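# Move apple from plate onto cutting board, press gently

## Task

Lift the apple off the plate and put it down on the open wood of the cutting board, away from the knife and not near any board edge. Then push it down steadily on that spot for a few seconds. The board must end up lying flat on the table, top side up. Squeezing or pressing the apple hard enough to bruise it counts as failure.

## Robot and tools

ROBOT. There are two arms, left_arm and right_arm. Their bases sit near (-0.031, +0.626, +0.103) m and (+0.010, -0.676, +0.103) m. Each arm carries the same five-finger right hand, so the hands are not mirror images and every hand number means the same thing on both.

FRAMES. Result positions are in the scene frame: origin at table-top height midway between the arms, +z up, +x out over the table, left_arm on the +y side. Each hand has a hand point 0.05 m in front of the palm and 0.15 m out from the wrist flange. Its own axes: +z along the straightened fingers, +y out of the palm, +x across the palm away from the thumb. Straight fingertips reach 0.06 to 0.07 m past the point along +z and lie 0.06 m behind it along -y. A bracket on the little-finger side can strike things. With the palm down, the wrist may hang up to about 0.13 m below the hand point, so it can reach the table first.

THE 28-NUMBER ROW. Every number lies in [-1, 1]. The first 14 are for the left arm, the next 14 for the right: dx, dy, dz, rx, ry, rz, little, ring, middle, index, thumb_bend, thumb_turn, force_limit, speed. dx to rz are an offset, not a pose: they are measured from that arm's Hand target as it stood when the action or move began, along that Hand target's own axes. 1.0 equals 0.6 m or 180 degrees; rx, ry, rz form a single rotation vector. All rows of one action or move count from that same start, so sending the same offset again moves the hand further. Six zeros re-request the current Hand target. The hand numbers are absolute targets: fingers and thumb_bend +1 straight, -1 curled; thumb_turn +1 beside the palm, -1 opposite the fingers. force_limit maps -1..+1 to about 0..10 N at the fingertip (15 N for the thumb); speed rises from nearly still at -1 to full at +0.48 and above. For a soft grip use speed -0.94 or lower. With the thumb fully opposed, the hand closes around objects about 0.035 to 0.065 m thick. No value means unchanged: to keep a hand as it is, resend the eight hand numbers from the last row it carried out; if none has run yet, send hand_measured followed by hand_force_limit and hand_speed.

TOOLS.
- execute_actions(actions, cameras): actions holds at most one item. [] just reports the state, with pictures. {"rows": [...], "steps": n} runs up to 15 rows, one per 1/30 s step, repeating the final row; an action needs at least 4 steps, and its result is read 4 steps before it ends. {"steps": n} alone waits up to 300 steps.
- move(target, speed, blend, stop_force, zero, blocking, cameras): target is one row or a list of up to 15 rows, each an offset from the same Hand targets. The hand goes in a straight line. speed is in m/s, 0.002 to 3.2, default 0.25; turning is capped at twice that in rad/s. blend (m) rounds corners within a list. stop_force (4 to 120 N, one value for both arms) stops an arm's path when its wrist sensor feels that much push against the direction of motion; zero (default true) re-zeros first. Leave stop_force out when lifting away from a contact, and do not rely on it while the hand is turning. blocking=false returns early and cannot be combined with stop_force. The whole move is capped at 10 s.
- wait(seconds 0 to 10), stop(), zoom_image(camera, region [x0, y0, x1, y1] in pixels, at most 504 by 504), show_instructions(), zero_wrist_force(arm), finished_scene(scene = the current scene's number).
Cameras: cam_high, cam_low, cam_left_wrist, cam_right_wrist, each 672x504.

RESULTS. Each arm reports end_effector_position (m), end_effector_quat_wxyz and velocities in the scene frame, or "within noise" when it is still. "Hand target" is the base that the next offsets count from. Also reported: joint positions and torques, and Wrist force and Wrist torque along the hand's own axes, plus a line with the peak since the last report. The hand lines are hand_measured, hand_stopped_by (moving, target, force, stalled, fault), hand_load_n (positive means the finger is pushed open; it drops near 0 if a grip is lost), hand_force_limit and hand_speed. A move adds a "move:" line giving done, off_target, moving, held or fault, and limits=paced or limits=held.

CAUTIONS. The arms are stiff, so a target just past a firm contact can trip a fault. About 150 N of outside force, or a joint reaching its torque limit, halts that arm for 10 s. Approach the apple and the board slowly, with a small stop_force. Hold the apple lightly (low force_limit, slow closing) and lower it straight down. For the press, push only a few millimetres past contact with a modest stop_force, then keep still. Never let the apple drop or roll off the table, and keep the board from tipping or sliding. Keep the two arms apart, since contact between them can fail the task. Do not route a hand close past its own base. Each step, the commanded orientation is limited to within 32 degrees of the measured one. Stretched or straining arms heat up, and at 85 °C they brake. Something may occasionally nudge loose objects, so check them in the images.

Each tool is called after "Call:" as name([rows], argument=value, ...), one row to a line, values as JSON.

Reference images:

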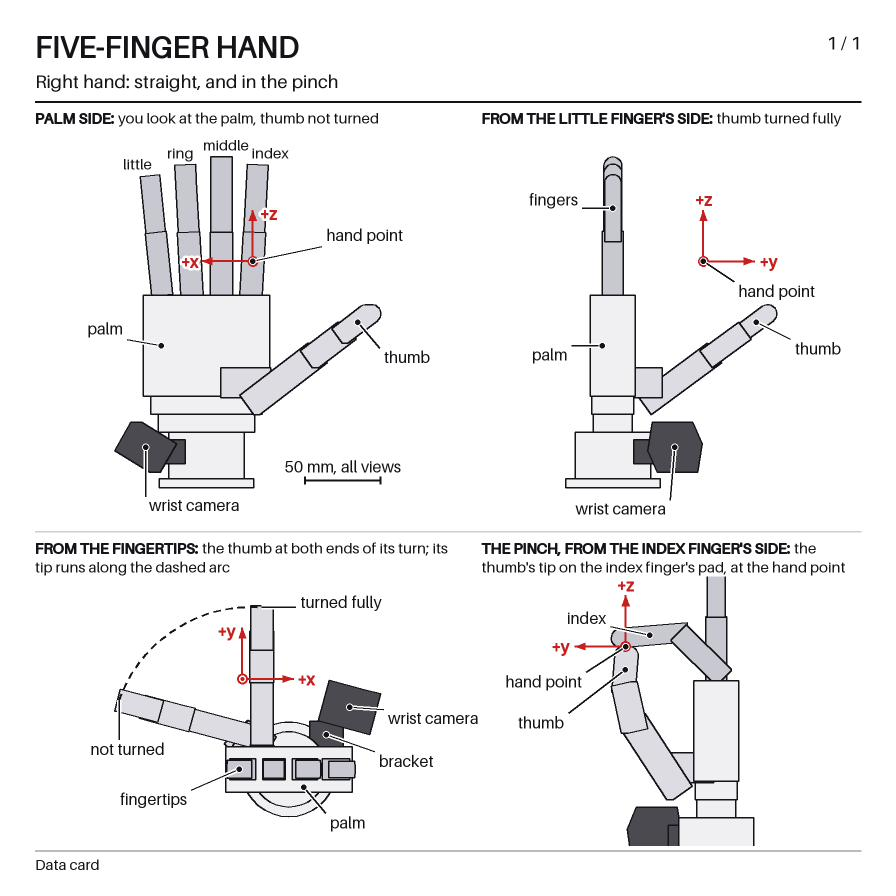

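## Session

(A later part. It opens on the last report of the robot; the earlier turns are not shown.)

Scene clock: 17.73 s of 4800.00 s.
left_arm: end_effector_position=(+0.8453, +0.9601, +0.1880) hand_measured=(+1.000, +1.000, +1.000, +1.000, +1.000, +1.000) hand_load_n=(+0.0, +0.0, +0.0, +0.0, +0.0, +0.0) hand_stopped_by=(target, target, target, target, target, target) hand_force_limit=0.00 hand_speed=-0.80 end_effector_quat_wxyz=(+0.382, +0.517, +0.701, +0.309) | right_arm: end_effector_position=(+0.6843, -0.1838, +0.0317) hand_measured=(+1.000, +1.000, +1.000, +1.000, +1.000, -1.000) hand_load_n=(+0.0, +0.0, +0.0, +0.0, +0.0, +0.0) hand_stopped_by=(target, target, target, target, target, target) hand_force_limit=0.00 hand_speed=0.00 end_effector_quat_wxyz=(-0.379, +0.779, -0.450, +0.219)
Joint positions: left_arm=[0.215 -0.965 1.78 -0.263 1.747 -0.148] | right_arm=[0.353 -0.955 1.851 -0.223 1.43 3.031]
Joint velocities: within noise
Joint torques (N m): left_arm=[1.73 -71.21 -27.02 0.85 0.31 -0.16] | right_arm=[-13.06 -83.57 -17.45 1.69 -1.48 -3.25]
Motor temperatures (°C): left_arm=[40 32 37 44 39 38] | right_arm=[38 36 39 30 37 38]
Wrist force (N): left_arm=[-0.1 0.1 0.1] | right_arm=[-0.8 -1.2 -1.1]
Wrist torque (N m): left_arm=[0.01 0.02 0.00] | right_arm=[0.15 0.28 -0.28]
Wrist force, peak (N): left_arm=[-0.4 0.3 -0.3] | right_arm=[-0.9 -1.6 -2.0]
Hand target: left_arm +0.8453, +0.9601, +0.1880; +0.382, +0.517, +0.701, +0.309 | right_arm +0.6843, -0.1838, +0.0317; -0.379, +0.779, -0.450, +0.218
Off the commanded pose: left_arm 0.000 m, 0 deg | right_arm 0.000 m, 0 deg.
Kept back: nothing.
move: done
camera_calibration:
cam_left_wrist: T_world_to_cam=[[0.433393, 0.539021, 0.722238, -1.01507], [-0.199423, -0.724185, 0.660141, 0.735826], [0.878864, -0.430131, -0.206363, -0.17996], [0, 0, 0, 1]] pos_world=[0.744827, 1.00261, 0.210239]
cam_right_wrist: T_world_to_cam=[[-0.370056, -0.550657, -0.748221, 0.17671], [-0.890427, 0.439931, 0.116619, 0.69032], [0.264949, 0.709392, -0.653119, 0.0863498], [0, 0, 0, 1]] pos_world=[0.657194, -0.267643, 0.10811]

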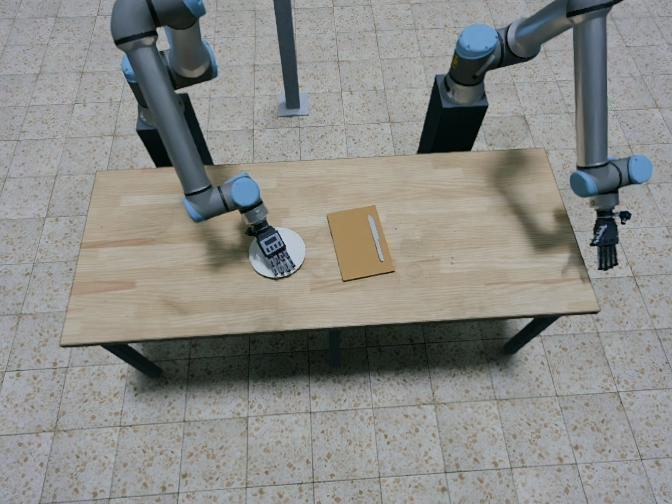

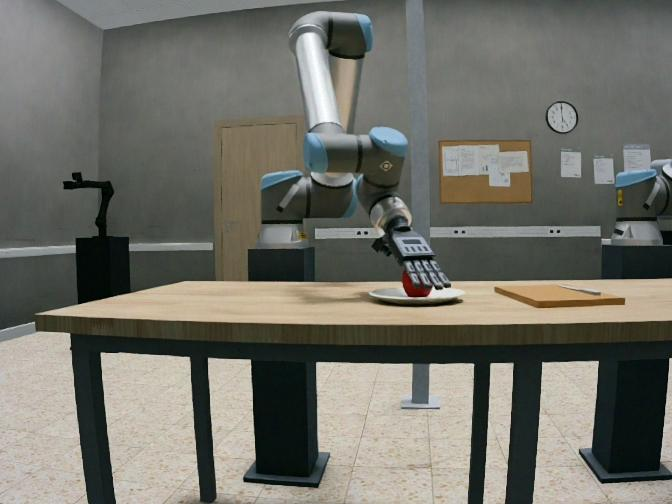

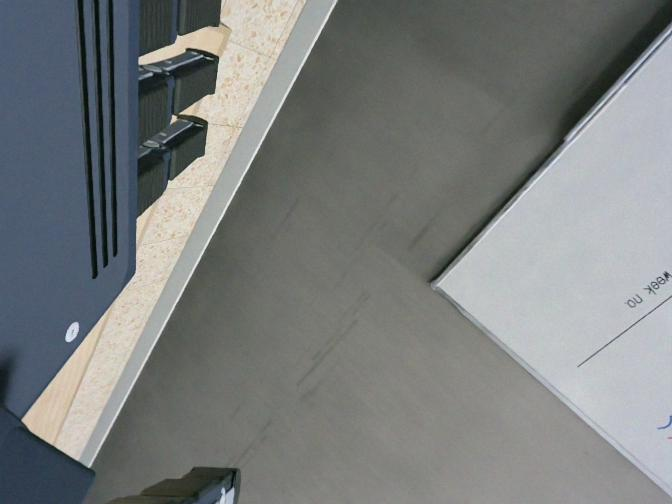

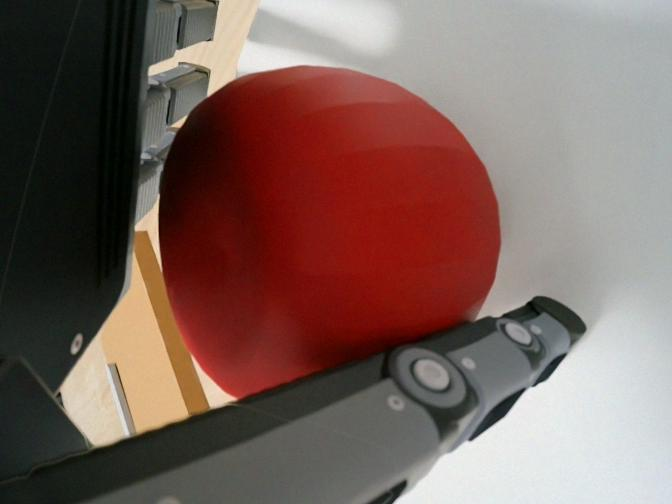

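Call:
execute_actions([
  {"rows":[[0,0,0,0,0,0,1,1,1,1,1,1,0,-0.8,0,0,0,0,0,0,1,1,0,0,1,-1,-0.6,-0.94]],"steps":4},
])

Call:
wait(seconds=7.5, cameras=["cam_low","cam_high","cam_right_wrist"])

Call:
zoom_image(camera="cam_low", region=[330, 180, 510, 315])

Scene clock: 18.00 s of 4800.00 s.
left_arm: end_effector_position=(+0.8453, +0.9601, +0.1880) hand_measured=(+1.000, +1.000, +1.000, +1.000, +1.000, +1.000) hand_load_n=(+0.0, +0.0, +0.0, +0.0, +0.0, +0.0) hand_stopped_by=(target, target, target, target, target, target) hand_force_limit=0.00 hand_speed=-0.80 end_effector_quat_wxyz=(+0.382, +0.517, +0.701, +0.309) | right_arm: end_effector_position=(+0.6843, -0.1838, +0.0317) hand_measured=(+1.000, +1.000, +1.000, +1.000, +1.000, -1.000) hand_load_n=(+0.0, +0.0, +0.0, -0.5, +0.0, +0.0) hand_stopped_by=(target, target, target, target, target, target) hand_force_limit=0.00 hand_speed=0.00 end_effector_quat_wxyz=(-0.379, +0.779, -0.450, +0.219)
Joint positions: left_arm=[0.215 -0.965 1.78 -0.263 1.747 -0.148] | right_arm=[0.353 -0.955 1.851 -0.223 1.43 3.031]
Joint velocities: within noise
Joint torques (N m): left_arm=[0.45 -70.95 -27.48 0.96 0.09 -0.17] | right_arm=[-13.85 -85.37 -17.96 2.32 -1.27 -3.01]
Motor temperatures (°C): left_arm=[40 32 37 44 39 38] | right_arm=[38 36 39 30 37 38]
Wrist force (N): left_arm=[-0.3 0.1 -0.1] | right_arm=[-0.9 -1.2 -1.2]
Wrist torque (N m): left_arm=[0.03 0.06 -0.01] | right_arm=[0.15 0.29 -0.28]
Wrist force, peak (N): left_arm=[-0.3 0.0 -0.3] | right_arm=[-1.3 -1.4 -1.4]
Hand target: left_arm +0.8453, +0.9601, +0.1880; +0.382, +0.517, +0.701, +0.309 | right_arm +0.6843, -0.1838, +0.0317; -0.379, +0.779, -0.450, +0.218
Kept back: the last 4 steps of this action.
Steps of this call (1-8: nothing new was sent). Readings (end_effector_position of left_arm | right_arm; what the end effector reports):
1: (+0.8453, +0.9601, +0.1880) | (+0.6843, -0.1838, +0.0317) | left_arm hand_measured=(+1.000, +1.000, +1.000, +1.000, +1.000, +1.000) hand_load_n=(+0.0, +0.0, +0.0, +0.0, +0.0, +0.0) hand_stopped_by=(target, target, target, target, target, target) hand_force_limit=0.00 hand_speed=-0.80 | right_arm hand_measured=(+1.000, +1.000, +1.000, +1.000, +1.000, -1.000) hand_load_n=(+0.0, +0.0, +0.0, +0.0, +0.0, +0.0) hand_stopped_by=(target, target, target, target, target, target) hand_force_limit=0.00 hand_speed=0.00
2: (+0.8453, +0.9601, +0.1880) | (+0.6843, -0.1838, +0.0317) | left_arm hand_measured=(+1.000, +1.000, +1.000, +1.000, +1.000, +1.000) hand_load_n=(+0.0, +0.0, +0.0, +0.0, +0.0, +0.0) hand_stopped_by=(target, target, target, target, target, target) hand_force_limit=0.00 hand_speed=-0.80 | right_arm hand_measured=(+1.000, +1.000, +1.000, +1.000, +1.000, -1.000) hand_load_n=(+0.0, +0.0, +0.0, +0.0, +0.0, +0.0) hand_stopped_by=(target, target, target, target, target, target) hand_force_limit=0.00 hand_speed=0.00
4: (+0.8453, +0.9601, +0.1880) | (+0.6843, -0.1838, +0.0317) | left_arm hand_measured=(+1.000, +1.000, +1.000, +1.000, +1.000, +1.000) hand_load_n=(+0.0, +0.0, +0.0, +0.0, +0.0, +0.0) hand_stopped_by=(target, target, target, target, target, target) hand_force_limit=0.00 hand_speed=-0.80 | right_arm hand_measured=(+1.000, +1.000, +1.000, +1.000, +1.000, -1.000) hand_load_n=(+0.0, +0.0, +0.0, +0.0, +0.0, +0.0) hand_stopped_by=(target, target, target, target, target, target) hand_force_limit=0.00 hand_speed=0.00
8: the state above

Scene clock: 25.63 s of 4800.00 s.
left_arm: end_effector_position=(+0.8453, +0.9601, +0.1880) hand_measured=(+1.000, +1.000, +1.000, +1.000, +1.000, +1.000) hand_load_n=(+0.0, +0.0, +0.0, +0.0, +0.0, +0.0) hand_stopped_by=(target, target, target, target, target, target) hand_force_limit=0.00 hand_speed=-0.80 end_effector_quat_wxyz=(+0.382, +0.517, +0.701, +0.309) | right_arm: end_effector_position=(+0.6843, -0.1838, +0.0317) hand_measured=(+1.000, +1.000, +0.396, +0.086, +1.000, -1.000) hand_load_n=(+0.0, +0.0, +1.5, +3.0, +0.5, +0.0) hand_stopped_by=(target, target, force, force, target, target) hand_force_limit=-0.60 hand_speed=-0.94 end_effector_quat_wxyz=(-0.379, +0.779, -0.450, +0.219)
Joint positions: left_arm=[0.215 -0.965 1.78 -0.263 1.747 -0.148] | right_arm=[0.353 -0.955 1.851 -0.223 1.43 3.031]
Joint velocities: within noise
Joint torques (N m): left_arm=[1.31 -72.4 -27.84 0.82 0.76 -0.29] | right_arm=[-14.05 -74.06 -31.24 2.65 -1 -2.82]
Motor temperatures (°C): left_arm=[40 32 37 44 39 38] | right_arm=[38 36 39 30 37 38]
Wrist force (N): left_arm=[0.0 -0.1 0.1] | right_arm=[-1.2 -2.3 0.2]
Wrist torque (N m): left_arm=[-0.03 0.00 0.00] | right_arm=[0.24 0.30 -0.32]
Wrist force, peak (N): left_arm=[-0.5 0.2 -0.3] | right_arm=[-1.1 -2.7 -1.2]
Hand target: left_arm +0.8453, +0.9601, +0.1880; +0.382, +0.517, +0.701, +0.309 | right_arm +0.6843, -0.1838, +0.0317; -0.379, +0.779, -0.450, +0.218
Off the commanded pose: left_arm 0.000 m, 0 deg | right_arm 0.000 m, 0 deg.
Steps of this call (1-4: your previous action's last 4; 5-229: nothing new was sent). Readings (end_effector_position of left_arm | right_arm; what the end effector reports):
1: (+0.8453, +0.9601, +0.1880) | (+0.6843, -0.1838, +0.0317) | left_arm hand_measured=(+1.000, +1.000, +1.000, +1.000, +1.000, +1.000) hand_load_n=(+0.0, +0.0, +0.0, +0.0, +0.0, +0.0) hand_stopped_by=(target, target, target, target, target, target) hand_force_limit=0.00 hand_speed=-0.80 | right_arm hand_measured=(+1.000, +1.000, +1.000, +1.000, +1.000, -1.000) hand_load_n=(+0.0, +0.0, +0.0, +0.0, +0.0, +0.0) hand_stopped_by=(target, target, moving, moving, target, target) hand_force_limit=-0.60 hand_speed=-0.94
2: (+0.8453, +0.9601, +0.1880) | (+0.6843, -0.1838, +0.0317) | left_arm hand_measured=(+1.000, +1.000, +1.000, +1.000, +1.000, +1.000) hand_load_n=(+0.0, +0.0, +0.0, +0.0, +0.0, +0.0) hand_stopped_by=(target, target, target, target, target, target) hand_force_limit=0.00 hand_speed=-0.80 | right_arm hand_measured=(+1.000, +1.000, +1.000, +1.000, +1.000, -1.000) hand_load_n=(-0.5, +0.0, +0.0, +0.0, +0.0, +0.0) hand_stopped_by=(target, target, moving, moving, target, target) hand_force_limit=-0.60 hand_speed=-0.94
4: (+0.8453, +0.9601, +0.1880) | (+0.6843, -0.1838, +0.0317) | left_arm hand_measured=(+1.000, +1.000, +1.000, +1.000, +1.000, +1.000) hand_load_n=(+0.0, +0.0, +0.0, +0.0, +0.0, +0.0) hand_stopped_by=(target, target, target, target, target, target) hand_force_limit=0.00 hand_speed=-0.80 | right_arm hand_measured=(+1.000, +1.000, +0.994, +0.994, +1.000, -1.000) hand_load_n=(+0.5, +0.0, +0.0, -0.5, +0.0, +0.0) hand_stopped_by=(target, target, moving, moving, target, target) hand_force_limit=-0.60 hand_speed=-0.94
8: (+0.8453, +0.9601, +0.1880) | (+0.6843, -0.1838, +0.0317) | left_arm hand_measured=(+1.000, +1.000, +1.000, +1.000, +1.000, +1.000) hand_load_n=(+0.0, +0.0, +0.0, +0.0, +0.0, +0.0) hand_stopped_by=(target, target, target, target, target, target) hand_force_limit=0.00 hand_speed=-0.80 | right_arm hand_measured=(+1.000, +1.000, +0.972, +0.972, +1.000, -1.000) hand_load_n=(+0.0, -0.5, +0.0, -0.5, +0.0, +0.0) hand_stopped_by=(target, target, moving, moving, target, target) hand_force_limit=-0.60 hand_speed=-0.94
229: the state above
camera_calibration:
cam_right_wrist: T_world_to_cam=[[-0.370157, -0.550716, -0.748128, 0.17675], [-0.890385, 0.440012, 0.116638, 0.690312], [0.264951, 0.709296, -0.653223, 0.0863338], [0, 0, 0, 1]] pos_world=[0.657194, -0.267643, 0.10811]
Images, in order (width x height): cam_high 672x504, cam_low 672x504, cam_right_wrist 672x504.

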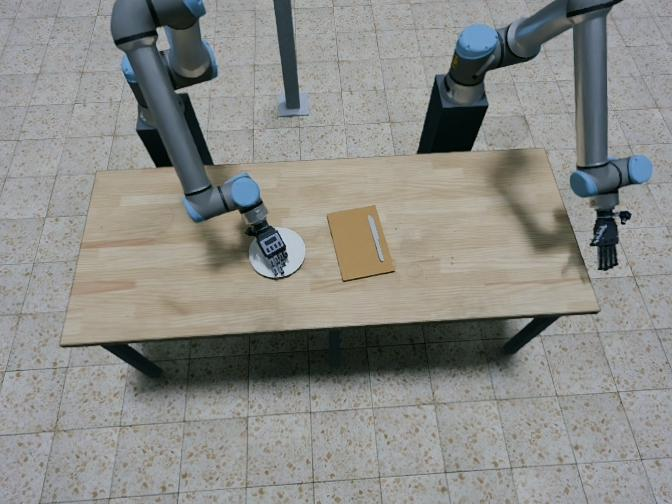

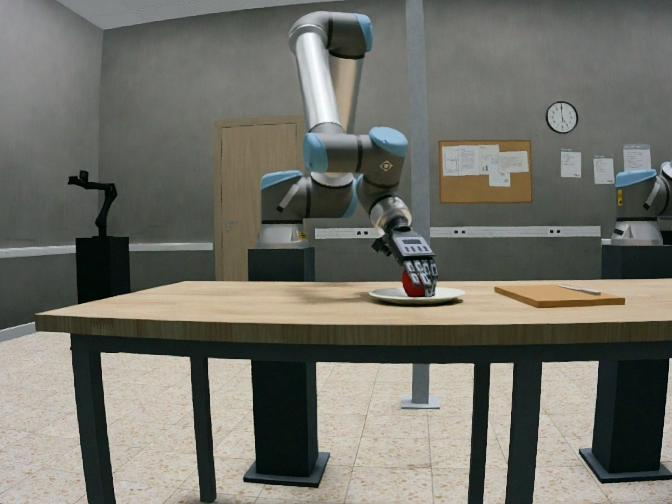

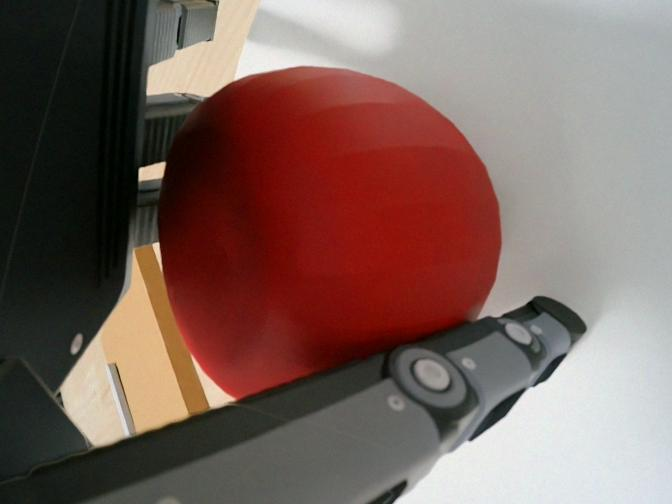

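Scaled by 2.800 from the camera's 672x504 image, which has a finer 960x720 frame.

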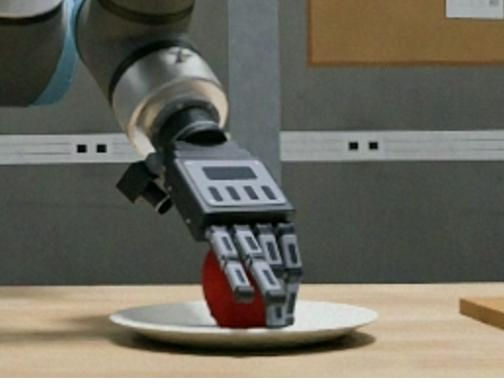

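Call:
execute_actions([
  {"rows":[[0,0,0,0,0,0,1,1,1,1,1,1,0,-0.8,0,0,0,0,0,0,1,1,1,1,1,-1,-0.6,-0.8]],"steps":4},
])

Call:
wait(seconds=3, cameras=[])

Call:
move([
  [0,0,0,0,0,0,1,1,1,1,1,1,0,-0.8,0,0,-0.02,0,0,0,1,1,1,1,1,-1,-0.6,-0.8],
  [0,0,0,0,0,0,1,1,1,1,1,1,0,-0.8,0.0283,0,-0.02,0,0,0,1,1,1,1,1,-1,-0.6,-0.8],
], speed=0.03)

Call:
zoom_image(camera="cam_low", region=[330, 180, 510, 315])

Call:
zoom_image(camera="cam_high", region=[240, 210, 320, 290])

Scene clock: 26.13 s of 4800.00 s.
left_arm: end_effector_position=(+0.8453, +0.9601, +0.1880) hand_measured=(+1.000, +1.000, +1.000, +1.000, +1.000, +1.000) hand_load_n=(+0.0, +0.0, +0.0, +0.0, +0.0, +0.0) hand_stopped_by=(target, target, target, target, target, target) hand_force_limit=0.00 hand_speed=-0.80 end_effector_quat_wxyz=(+0.382, +0.517, +0.701, +0.309) | right_arm: end_effector_position=(+0.6843, -0.1838, +0.0317) hand_measured=(+1.000, +1.000, +0.396, +0.086, +1.000, -1.000) hand_load_n=(-0.5, +0.0, +1.5, +3.0, +0.0, +0.0) hand_stopped_by=(target, target, force, force, target, target) hand_force_limit=-0.60 hand_speed=-0.94 end_effector_quat_wxyz=(-0.379, +0.779, -0.450, +0.219)
Joint positions: left_arm=[0.215 -0.965 1.78 -0.263 1.747 -0.148] | right_arm=[0.353 -0.955 1.851 -0.223 1.43 3.031]
Joint velocities: within noise
Joint torques (N m): left_arm=[1.51 -72.79 -27.02 0.96 0.28 -0.5] | right_arm=[-13.82 -73.78 -30.93 2.6 -1.41 -2.84]
Motor temperatures (°C): left_arm=[40 32 37 44 39 38] | right_arm=[38 36 39 30 37 38]
Wrist force (N): left_arm=[-0.1 0.0 0.0] | right_arm=[-1.0 -2.3 -0.2]
Wrist torque (N m): left_arm=[0.00 0.01 0.00] | right_arm=[0.27 0.29 -0.30]
Wrist force, peak (N): left_arm=[-0.4 -0.2 -0.1] | right_arm=[-1.4 -2.5 -0.1]
Hand target: left_arm +0.8453, +0.9601, +0.1880; +0.382, +0.517, +0.701, +0.309 | right_arm +0.6843, -0.1838, +0.0317; -0.379, +0.779, -0.450, +0.218
Kept back: the last 4 steps of this action.
Steps of this call (1-15: nothing new was sent). Readings (end_effector_position of left_arm | right_arm; what the end effector reports):
1: (+0.8453, +0.9601, +0.1880) | (+0.6843, -0.1838, +0.0317) | left_arm hand_measured=(+1.000, +1.000, +1.000, +1.000, +1.000, +1.000) hand_load_n=(+0.0, +0.0, +0.0, +0.0, +0.0, +0.0) hand_stopped_by=(target, target, target, target, target, target) hand_force_limit=0.00 hand_speed=-0.80 | right_arm hand_measured=(+1.000, +1.000, +0.396, +0.086, +1.000, -1.000) hand_load_n=(-0.5, +0.0, +1.5, +3.0, +0.5, +0.0) hand_stopped_by=(target, target, force, force, target, target) hand_force_limit=-0.60 hand_speed=-0.94
2: (+0.8453, +0.9601, +0.1880) | (+0.6843, -0.1838, +0.0317) | left_arm hand_measured=(+1.000, +1.000, +1.000, +1.000, +1.000, +1.000) hand_load_n=(+0.0, +0.0, +0.0, +0.0, +0.0, +0.0) hand_stopped_by=(target, target, target, target, target, target) hand_force_limit=0.00 hand_speed=-0.80 | right_arm hand_measured=(+1.000, +1.000, +0.396, +0.086, +1.000, -1.000) hand_load_n=(+0.0, +0.0, +1.5, +3.0, +0.5, +0.0) hand_stopped_by=(target, target, force, force, target, target) hand_force_limit=-0.60 hand_speed=-0.94
4: (+0.8453, +0.9601, +0.1880) | (+0.6843, -0.1838, +0.0317) | left_arm hand_measured=(+1.000, +1.000, +1.000, +1.000, +1.000, +1.000) hand_load_n=(+0.0, +0.0, +0.0, +0.0, +0.0, +0.0) hand_stopped_by=(target, target, target, target, target, target) hand_force_limit=0.00 hand_speed=-0.80 | right_arm hand_measured=(+1.000, +1.000, +0.396, +0.086, +1.000, -1.000) hand_load_n=(+0.0, +0.0, +1.5, +3.0, +0.5, +0.0) hand_stopped_by=(target, target, force, force, target, target) hand_force_limit=-0.60 hand_speed=-0.94
8: (+0.8453, +0.9601, +0.1880) | (+0.6843, -0.1838, +0.0317) | left_arm hand_measured=(+1.000, +1.000, +1.000, +1.000, +1.000, +1.000) hand_load_n=(+0.0, +0.0, +0.0, +0.0, +0.0, +0.0) hand_stopped_by=(target, target, target, target, target, target) hand_force_limit=0.00 hand_speed=-0.80 | right_arm hand_measured=(+1.000, +1.000, +0.396, +0.086, +1.000, -1.000) hand_load_n=(+0.0, +0.0, +1.0, +3.0, +0.5, +0.0) hand_stopped_by=(target, target, force, force, target, target) hand_force_limit=-0.60 hand_speed=-0.94
15: the state above

Scene clock: 29.27 s of 4800.00 s.
left_arm: end_effector_position=(+0.8453, +0.9601, +0.1880) hand_measured=(+1.000, +1.000, +1.000, +1.000, +1.000, +1.000) hand_load_n=(+0.0, +0.0, +0.0, +0.0, +0.0, +0.0) hand_stopped_by=(target, target, target, target, target, target) hand_force_limit=0.00 hand_speed=-0.80 end_effector_quat_wxyz=(+0.382, +0.517, +0.701, +0.309) | right_arm: end_effector_position=(+0.6843, -0.1838, +0.0317) hand_measured=(+1.000, +1.000, +1.000, +1.000, +1.000, -1.000) hand_load_n=(+0.0, +0.0, +0.0, -0.5, +0.0, +0.0) hand_stopped_by=(target, target, target, target, target, target) hand_force_limit=-0.60 hand_speed=-0.80 end_effector_quat_wxyz=(-0.379, +0.779, -0.450, +0.218)
Joint positions: left_arm=[0.215 -0.965 1.78 -0.263 1.747 -0.148] | right_arm=[0.353 -0.955 1.851 -0.223 1.43 3.031]
Joint velocities: within noise
Joint torques (N m): left_arm=[0.86 -71.47 -27.5 1.1 0.23 -0.32] | right_arm=[-13.15 -68.34 -31.49 2.43 -1.13 -2.76]
Motor temperatures (°C): left_arm=[40 32 37 44 39 38] | right_arm=[38 36 39 30 37 38]
Wrist force (N): left_arm=[-0.4 -0.2 -0.1] | right_arm=[-1.1 -1.2 -1.2]
Wrist torque (N m): left_arm=[-0.02 0.06 -0.03] | right_arm=[0.14 0.33 -0.30]
Wrist force, peak (N): left_arm=[-0.6 0.2 0.0] | right_arm=[-1.0 -2.6 0.1]
Hand target: left_arm +0.8453, +0.9601, +0.1880; +0.382, +0.517, +0.701, +0.309 | right_arm +0.6843, -0.1838, +0.0317; -0.379, +0.779, -0.450, +0.218
Off the commanded pose: left_arm 0.000 m, 0 deg | right_arm 0.000 m, 0 deg.
Steps of this call (1-4: your previous action's last 4; 5-94: nothing new was sent). Readings (end_effector_position of left_arm | right_arm; what the end effector reports):
1: (+0.8453, +0.9601, +0.1880) | (+0.6843, -0.1838, +0.0317) | left_arm hand_measured=(+1.000, +1.000, +1.000, +1.000, +1.000, +1.000) hand_load_n=(+0.0, +0.0, +0.0, +0.0, +0.0, +0.0) hand_stopped_by=(target, target, target, target, target, target) hand_force_limit=0.00 hand_speed=-0.80 | right_arm hand_measured=(+1.000, +1.000, +0.396, +0.086, +1.000, -1.000) hand_load_n=(+0.0, +0.0, +1.5, +3.0, +0.5, +0.0) hand_stopped_by=(target, target, moving, moving, target, target) hand_force_limit=-0.60 hand_speed=-0.80
2: (+0.8453, +0.9601, +0.1880) | (+0.6843, -0.1838, +0.0317) | left_arm hand_measured=(+1.000, +1.000, +1.000, +1.000, +1.000, +1.000) hand_load_n=(+0.0, +0.0, +0.0, +0.0, +0.0, +0.0) hand_stopped_by=(target, target, target, target, target, target) hand_force_limit=0.00 hand_speed=-0.80 | right_arm hand_measured=(+1.000, +1.000, +0.396, +0.086, +1.000, -1.000) hand_load_n=(+0.0, -0.5, +1.0, +3.0, +0.5, -0.5) hand_stopped_by=(target, target, moving, moving, target, target) hand_force_limit=-0.60 hand_speed=-0.80
4: (+0.8453, +0.9601, +0.1880) | (+0.6843, -0.1838, +0.0317) | left_arm hand_measured=(+1.000, +1.000, +1.000, +1.000, +1.000, +1.000) hand_load_n=(+0.0, +0.0, +0.0, +0.0, +0.0, +0.0) hand_stopped_by=(target, target, target, target, target, target) hand_force_limit=0.00 hand_speed=-0.80 | right_arm hand_measured=(+1.000, +1.000, +0.414, +0.104, +1.000, -1.000) hand_load_n=(+0.0, +0.0, +0.0, +0.5, +0.0, +0.0) hand_stopped_by=(target, target, moving, moving, target, target) hand_force_limit=-0.60 hand_speed=-0.80
8: (+0.8453, +0.9601, +0.1880) | (+0.6843, -0.1838, +0.0317) | left_arm hand_measured=(+1.000, +1.000, +1.000, +1.000, +1.000, +1.000) hand_load_n=(+0.0, +0.0, +0.0, +0.0, +0.0, +0.0) hand_stopped_by=(target, target, target, target, target, target) hand_force_limit=0.00 hand_speed=-0.80 | right_arm hand_measured=(+1.000, +1.000, +0.488, +0.178, +1.000, -1.000) hand_load_n=(+0.0, +0.0, +0.0, +0.0, +0.5, +0.0) hand_stopped_by=(target, target, moving, moving, target, target) hand_force_limit=-0.60 hand_speed=-0.80
94: the state above
No camera images: "cameras" was empty.

Scene clock: 30.50 s of 4800.00 s.
left_arm: end_effector_position=(+0.8453, +0.9601, +0.1880) hand_measured=(+1.000, +1.000, +1.000, +1.000, +1.000, +1.000) hand_load_n=(+0.0, +0.0, +0.0, +0.0, +0.0, +0.0) hand_stopped_by=(target, target, target, target, target, target) hand_force_limit=0.00 hand_speed=-0.80 end_effector_quat_wxyz=(+0.382, +0.517, +0.701, +0.309) | right_arm: end_effector_position=(+0.6846, -0.2034, +0.0391) hand_measured=(+1.000, +1.000, +1.000, +1.000, +1.000, -1.000) hand_load_n=(+0.0, +0.0, +0.0, +0.0, +0.0, +0.0) hand_stopped_by=(target, target, target, target, target, target) hand_force_limit=-0.60 hand_speed=-0.80 end_effector_quat_wxyz=(-0.379, +0.779, -0.450, +0.219)
Joint positions: left_arm=[0.215 -0.965 1.78 -0.263 1.747 -0.148] | right_arm=[0.324 -0.976 1.873 -0.221 1.407 3.012]
Joint velocities: within noise
Joint torques (N m): left_arm=[1.54 -71.66 -27.61 1.1 0.1 -0.25] | right_arm=[18.1 -84.75 -18.97 3.52 1.46 1.49]
Motor temperatures (°C): left_arm=[40 32 37 44 39 38] | right_arm=[38 36 39 30 37 38]
Wrist force (N): left_arm=[0.0 0.0 -0.3] | right_arm=[-0.5 -1.1 -0.3]
Wrist torque (N m): left_arm=[0.03 0.01 0.01] | right_arm=[0.17 0.23 -0.26]
Wrist force, peak (N): left_arm=[-0.4 0.1 -0.3] | right_arm=[-1.1 -1.3 -1.2]
Hand target: left_arm +0.8453, +0.9601, +0.1880; +0.382, +0.517, +0.701, +0.309 | right_arm +0.6846, -0.2032, +0.0391; -0.379, +0.779, -0.450, +0.218
Off the commanded pose: left_arm 0.000 m, 0 deg | right_arm 0.000 m, 0 deg.
Kept back: nothing.
move: done
camera_calibration:
cam_left_wrist: T_world_to_cam=[[0.433393, 0.539021, 0.722238, -1.01507], [-0.199423, -0.724185, 0.660141, 0.735826], [0.878864, -0.430131, -0.206363, -0.17996], [0, 0, 0, 1]] pos_world=[0.744827, 1.00261, 0.210239]
cam_right_wrist: T_world_to_cam=[[-0.370091, -0.550749, -0.748136, 0.171588], [-0.890412, 0.439971, 0.116583, 0.698442], [0.264951, 0.709296, -0.653223, 0.104964], [0, 0, 0, 1]] pos_world=[0.657594, -0.287243, 0.11551]

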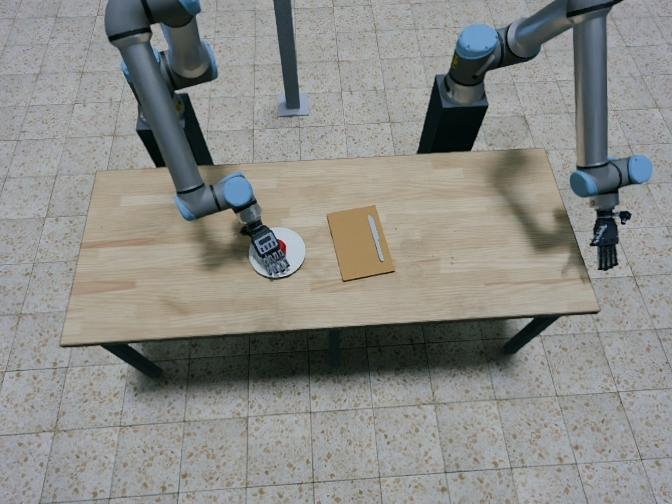

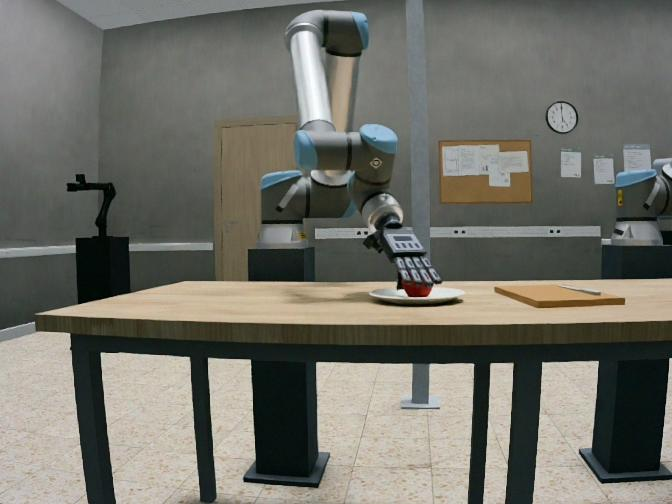

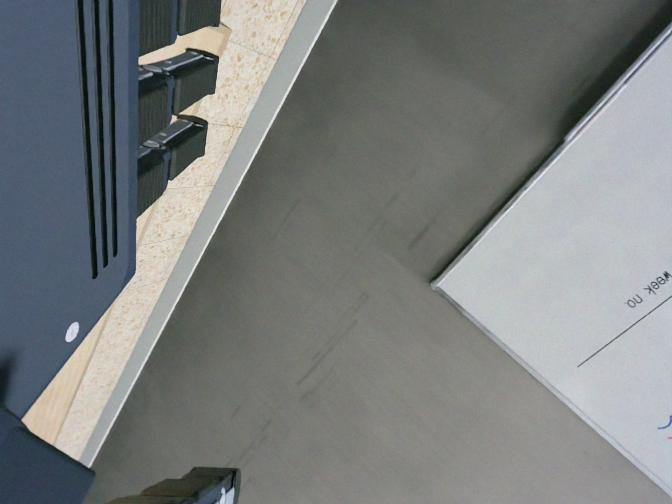

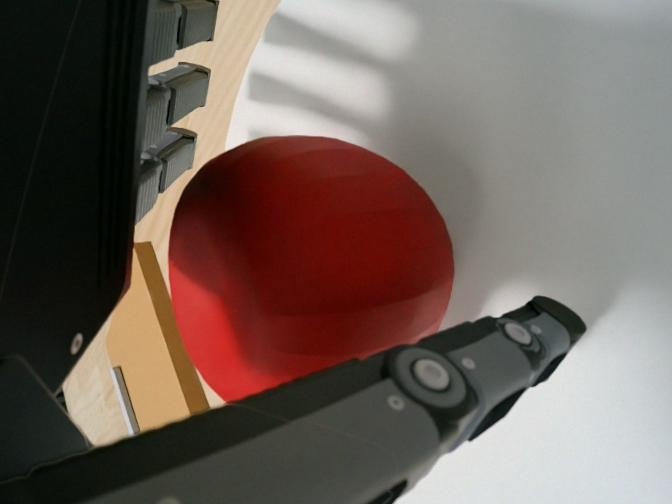

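Scaled by 2.800 from the camera's 672x504 image, which has a finer 960x720 frame.

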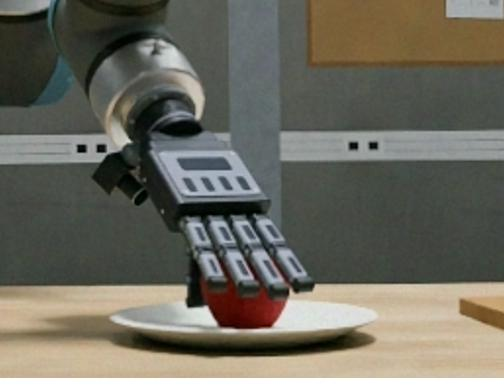

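Scaled by 6.300 from the camera's 672x504 image, which has a finer 960x720 frame.

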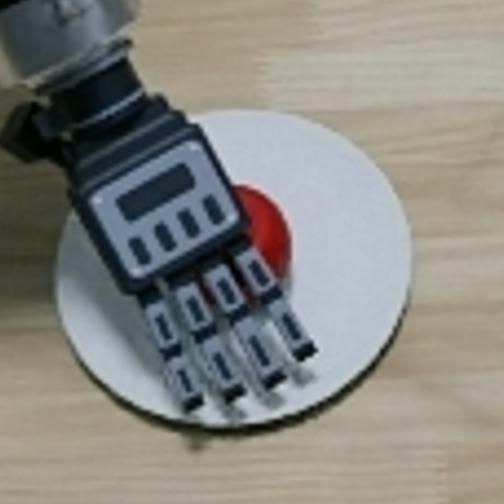

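Call:
move([
  [0,0,0,0,0,0,1,1,1,1,1,1,0,-0.8,-0.0133,0,0,0,0,0,1,1,1,1,1,-1,-0.6,-0.8],
  [0,0,0,0,0,0,1,1,1,1,1,1,0,-0.8,-0.0133,0,0.0333,0,0,0,1,1,1,1,1,-1,-0.6,-0.8],
], speed=0.02, stop_force=4)

Call:
execute_actions([
  {"rows":[[0,0,0,0,0,0,1,1,1,1,1,1,0,-0.8,0,0,0,0,0,0,1,1,0,0,1,-1,-0.7,-0.94]],"steps":4},
])

Call:
wait(seconds=8, cameras=["cam_low","cam_high","cam_right_wrist"])

Call:
zoom_image(camera="cam_low", region=[330, 180, 510, 315])

Scene clock: 33.90 s of 4800.00 s.
left_arm: end_effector_position=(+0.8453, +0.9601, +0.1880) hand_measured=(+1.000, +1.000, +1.000, +1.000, +1.000, +1.000) hand_load_n=(+0.0, +0.0, +0.0, +0.0, +0.0, +0.0) hand_stopped_by=(target, target, target, target, target, target) hand_force_limit=0.00 hand_speed=-0.80 end_effector_quat_wxyz=(+0.382, +0.517, +0.701, +0.309) | right_arm: end_effector_position=(+0.6942, -0.1884, +0.0268) hand_measured=(+1.000, +1.000, +1.000, +1.000, +1.000, -1.000) hand_load_n=(+0.0, +0.0, +0.0, +0.0, +0.0, +0.0) hand_stopped_by=(target, target, target, target, target, target) hand_force_limit=-0.60 hand_speed=-0.80 end_effector_quat_wxyz=(-0.379, +0.779, -0.450, +0.218)
Joint positions: left_arm=[0.215 -0.965 1.78 -0.263 1.747 -0.148] | right_arm=[0.341 -0.942 1.839 -0.223 1.42 3.023]
Joint velocities: within noise
Joint torques (N m): left_arm=[-0.33 -71 -27.26 1.06 0.21 -0.34] | right_arm=[-1.42 -82.45 -18.43 0.88 -1.44 0.82]
Motor temperatures (°C): left_arm=[40 32 37 44 39 38] | right_arm=[38 36 39 30 37 38]
Wrist force (N): left_arm=[-0.3 0.1 -0.3] | right_arm=[-1.0 -0.9 -0.9]
Wrist torque (N m): left_arm=[0.03 0.07 -0.02] | right_arm=[0.19 0.31 -0.28]
Wrist force, peak (N): left_arm=[-0.5 -0.2 -0.2] | right_arm=[-1.1 -1.4 -2.1]
Hand target: left_arm +0.8453, +0.9601, +0.1880; +0.382, +0.517, +0.701, +0.309 | right_arm +0.6942, -0.1885, +0.0268; -0.379, +0.779, -0.450, +0.218
Off the commanded pose: left_arm 0.000 m, 0 deg | right_arm 0.000 m, 0 deg.
Kept back: nothing.
move: done
camera_calibration:
cam_left_wrist: T_world_to_cam=[[0.433393, 0.539021, 0.722238, -1.01507], [-0.199423, -0.724185, 0.660141, 0.735826], [0.878864, -0.430131, -0.206363, -0.17996], [0, 0, 0, 1]] pos_world=[0.744827, 1.00261, 0.210239]
cam_right_wrist: T_world_to_cam=[[-0.370122, -0.550624, -0.748213, 0.174226], [-0.8904, 0.439973, 0.116674, 0.701718], [0.26495, 0.709392, -0.653119, 0.0837892], [0, 0, 0, 1]] pos_world=[0.667094, -0.272243, 0.10321]

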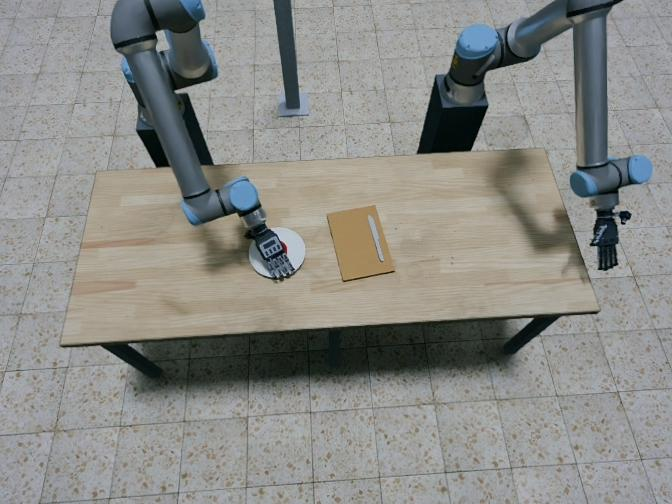

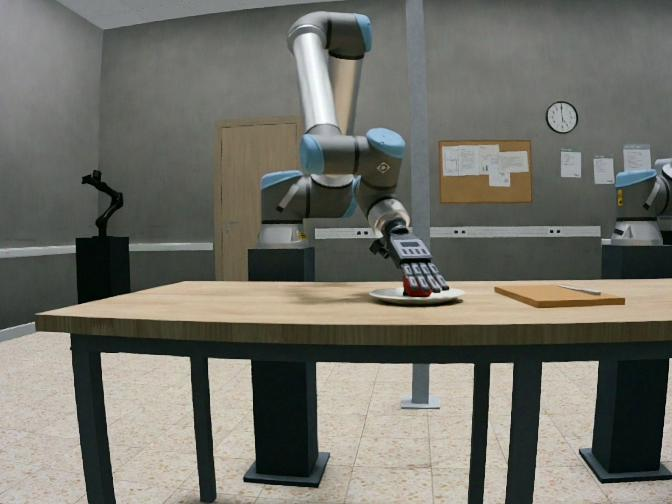

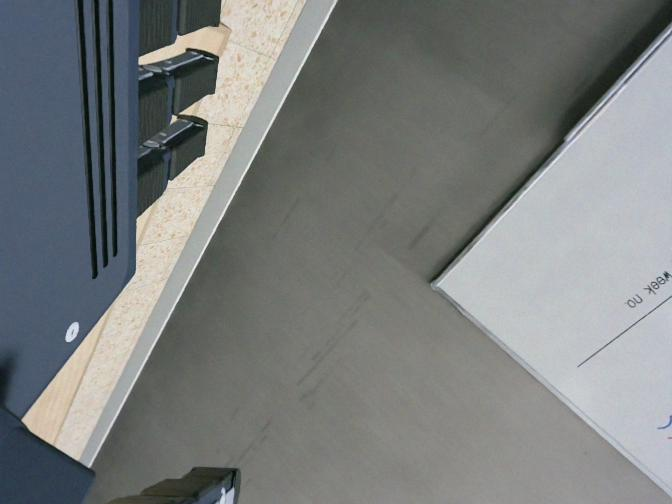

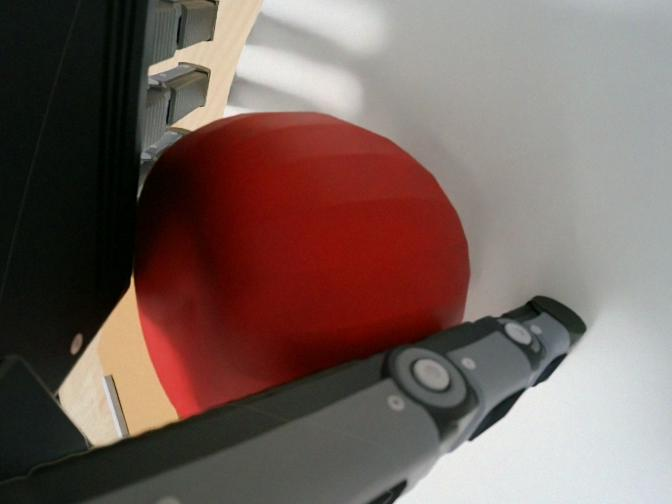

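Scene clock: 33.93 s of 4800.00 s.
left_arm: end_effector_position=(+0.8453, +0.9601, +0.1880) hand_measured=(+1.000, +1.000, +1.000, +1.000, +1.000, +1.000) hand_load_n=(+0.0, +0.0, +0.0, +0.0, +0.0, +0.0) hand_stopped_by=(target, target, target, target, target, target) hand_force_limit=0.00 hand_speed=-0.80 end_effector_quat_wxyz=(+0.382, +0.517, +0.701, +0.309) | right_arm: end_effector_position=(+0.6942, -0.1884, +0.0268) hand_measured=(+1.000, +1.000, +1.000, +1.000, +1.000, -1.000) hand_load_n=(+0.0, +0.0, +0.0, +0.0, +0.0, +0.0) hand_stopped_by=(target, target, target, target, target, target) hand_force_limit=-0.60 hand_speed=-0.80 end_effector_quat_wxyz=(-0.379, +0.779, -0.450, +0.218)
Joint positions: left_arm=[0.215 -0.965 1.78 -0.263 1.747 -0.148] | right_arm=[0.341 -0.942 1.839 -0.223 1.42 3.023]
Joint velocities: within noise
Joint torques (N m): left_arm=[1.63 -69.47 -27.59 0.91 0.2 -0.27] | right_arm=[1.12 -84.93 -16.89 0.73 -0.96 0.72]
Motor temperatures (°C): left_arm=[40 32 37 44 39 38] | right_arm=[38 36 39 30 37 38]
Wrist force (N): left_arm=[-0.1 0.0 -0.2] | right_arm=[-0.9 -1.1 -1.0]
Wrist torque (N m): left_arm=[0.02 0.02 0.00] | right_arm=[0.16 0.30 -0.29]
Wrist force, peak (N): left_arm=[-0.1 0.0 -0.2] | right_arm=[-0.9 -1.1 -1.0]
Hand target: left_arm +0.8453, +0.9601, +0.1880; +0.382, +0.517, +0.701, +0.309 | right_arm +0.6942, -0.1885, +0.0268; -0.379, +0.779, -0.450, +0.218
Kept back: the last 4 steps of this action.
Steps of this call (1: nothing new was sent). Readings (end_effector_position of left_arm | right_arm; what the end effector reports):
1: the state above

Scene clock: 42.07 s of 4800.00 s.
left_arm: end_effector_position=(+0.8453, +0.9601, +0.1880) hand_measured=(+1.000, +1.000, +1.000, +1.000, +1.000, +1.000) hand_load_n=(+0.0, +0.0, +0.0, +0.0, +0.0, +0.0) hand_stopped_by=(target, target, target, target, target, target) hand_force_limit=0.00 hand_speed=-0.80 end_effector_quat_wxyz=(+0.382, +0.517, +0.701, +0.309) | right_arm: end_effector_position=(+0.6942, -0.1885, +0.0268) hand_measured=(+1.000, +1.000, +0.866, +0.396, +1.000, -1.000) hand_load_n=(+0.0, +0.0, +1.0, +1.0, +0.0, +0.0) hand_stopped_by=(target, target, force, force, target, target) hand_force_limit=-0.70 hand_speed=-0.94 end_effector_quat_wxyz=(-0.379, +0.779, -0.450, +0.218)
Joint positions: left_arm=[0.215 -0.965 1.78 -0.263 1.747 -0.148] | right_arm=[0.341 -0.942 1.839 -0.223 1.42 3.023]
Joint velocities: within noise
Joint torques (N m): left_arm=[2.55 -71.34 -28.92 0.8 0.22 -0.49] | right_arm=[-12.9 -64.32 -30.33 2.97 -1.28 -3.27]
Motor temperatures (°C): left_arm=[40 32 37 43 39 38] | right_arm=[38 36 39 30 37 38]
Wrist force (N): left_arm=[-0.5 -0.1 -0.3] | right_arm=[-1.1 -3.3 -1.2]
Wrist torque (N m): left_arm=[0.01 0.09 -0.03] | right_arm=[0.23 0.29 -0.32]
Wrist force, peak (N): left_arm=[-0.4 0.0 -0.5] | right_arm=[-1.3 -3.7 -1.3]
Hand target: left_arm +0.8453, +0.9601, +0.1880; +0.382, +0.517, +0.701, +0.309 | right_arm +0.6942, -0.1885, +0.0268; -0.379, +0.779, -0.450, +0.218
Off the commanded pose: left_arm 0.000 m, 0 deg | right_arm 0.000 m, 0 deg.
Steps of this call (1-4: your previous action's last 4; 5-244: nothing new was sent). Readings (end_effector_position of left_arm | right_arm; what the end effector reports):
1: (+0.8453, +0.9601, +0.1880) | (+0.6942, -0.1884, +0.0268) | left_arm hand_measured=(+1.000, +1.000, +1.000, +1.000, +1.000, +1.000) hand_load_n=(+0.0, +0.0, +0.0, +0.0, +0.0, +0.0) hand_stopped_by=(target, target, target, target, target, target) hand_force_limit=0.00 hand_speed=-0.80 | right_arm hand_measured=(+1.000, +1.000, +1.000, +1.000, +1.000, -1.000) hand_load_n=(+0.0, +0.0, -0.5, +0.0, +0.0, +0.0) hand_stopped_by=(target, target, moving, moving, target, target) hand_force_limit=-0.70 hand_speed=-0.94
2: (+0.8453, +0.9601, +0.1880) | (+0.6942, -0.1884, +0.0268) | left_arm hand_measured=(+1.000, +1.000, +1.000, +1.000, +1.000, +1.000) hand_load_n=(+0.0, +0.0, +0.0, +0.0, +0.0, +0.0) hand_stopped_by=(target, target, target, target, target, target) hand_force_limit=0.00 hand_speed=-0.80 | right_arm hand_measured=(+1.000, +1.000, +1.000, +1.000, +1.000, -1.000) hand_load_n=(+0.0, +0.0, +0.0, +0.0, +0.0, +0.0) hand_stopped_by=(target, target, moving, moving, target, target) hand_force_limit=-0.70 hand_speed=-0.94
4: (+0.8453, +0.9601, +0.1880) | (+0.6942, -0.1884, +0.0268) | left_arm hand_measured=(+1.000, +1.000, +1.000, +1.000, +1.000, +1.000) hand_load_n=(+0.0, +0.0, +0.0, +0.0, +0.0, +0.0) hand_stopped_by=(target, target, target, target, target, target) hand_force_limit=0.00 hand_speed=-0.80 | right_arm hand_measured=(+1.000, +1.000, +0.994, +0.994, +1.000, -1.000) hand_load_n=(+0.0, +0.0, +0.0, +0.0, +0.0, +0.0) hand_stopped_by=(target, target, moving, moving, target, target) hand_force_limit=-0.70 hand_speed=-0.94
8: (+0.8453, +0.9601, +0.1880) | (+0.6942, -0.1884, +0.0268) | left_arm hand_measured=(+1.000, +1.000, +1.000, +1.000, +1.000, +1.000) hand_load_n=(+0.0, +0.0, +0.0, +0.0, +0.0, +0.0) hand_stopped_by=(target, target, target, target, target, target) hand_force_limit=0.00 hand_speed=-0.80 | right_arm hand_measured=(+1.000, +1.000, +0.972, +0.972, +1.000, -1.000) hand_load_n=(+0.0, +0.0, +0.0, +0.0, +0.0, +0.0) hand_stopped_by=(target, target, moving, moving, target, target) hand_force_limit=-0.70 hand_speed=-0.94
244: the state above
camera_calibration:
cam_right_wrist: T_world_to_cam=[[-0.370157, -0.550716, -0.748128, 0.17416], [-0.890385, 0.440012, 0.116638, 0.701766], [0.264951, 0.709296, -0.653223, 0.0838437], [0, 0, 0, 1]] pos_world=[0.667094, -0.272343, 0.10321]
Images, in order (width x height): cam_high 672x504, cam_low 672x504, cam_right_wrist 672x504.

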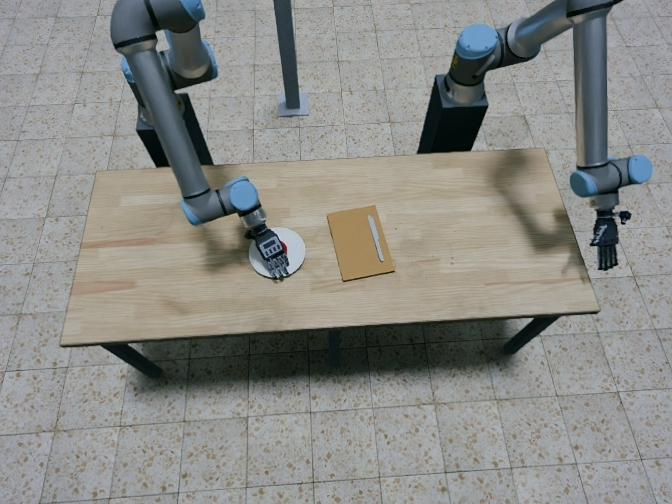

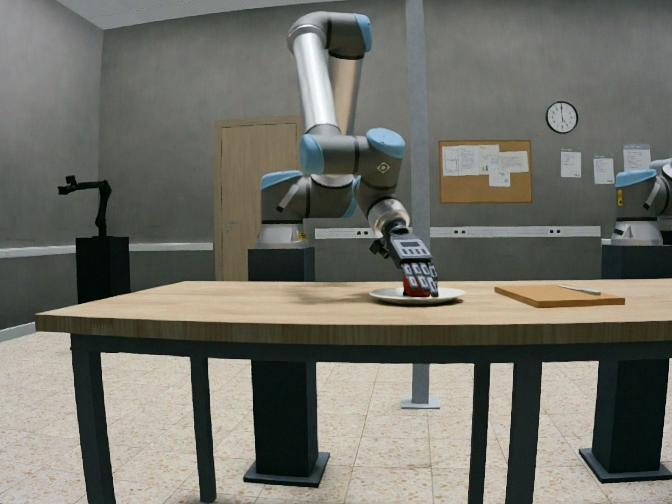

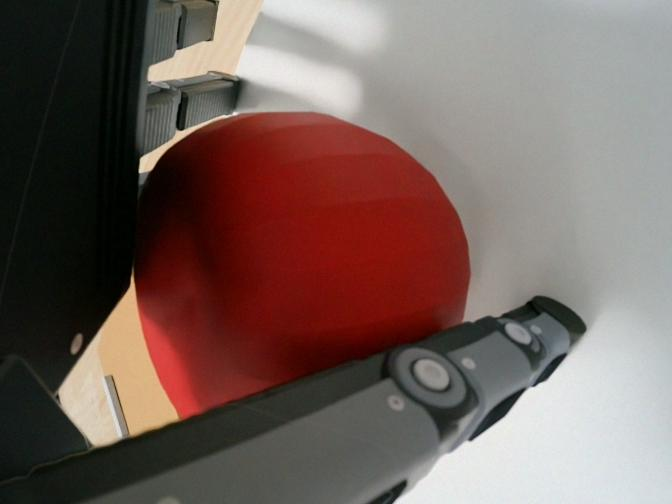

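Scaled by 2.800 from the camera's 672x504 image, which has a finer 960x720 frame.

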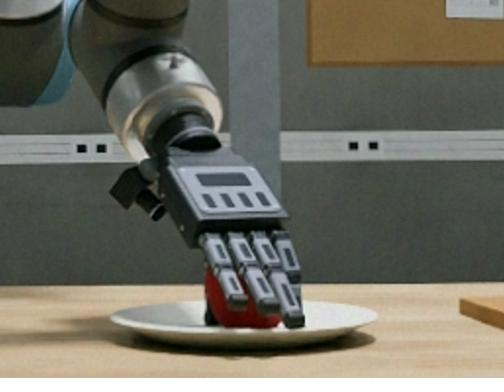

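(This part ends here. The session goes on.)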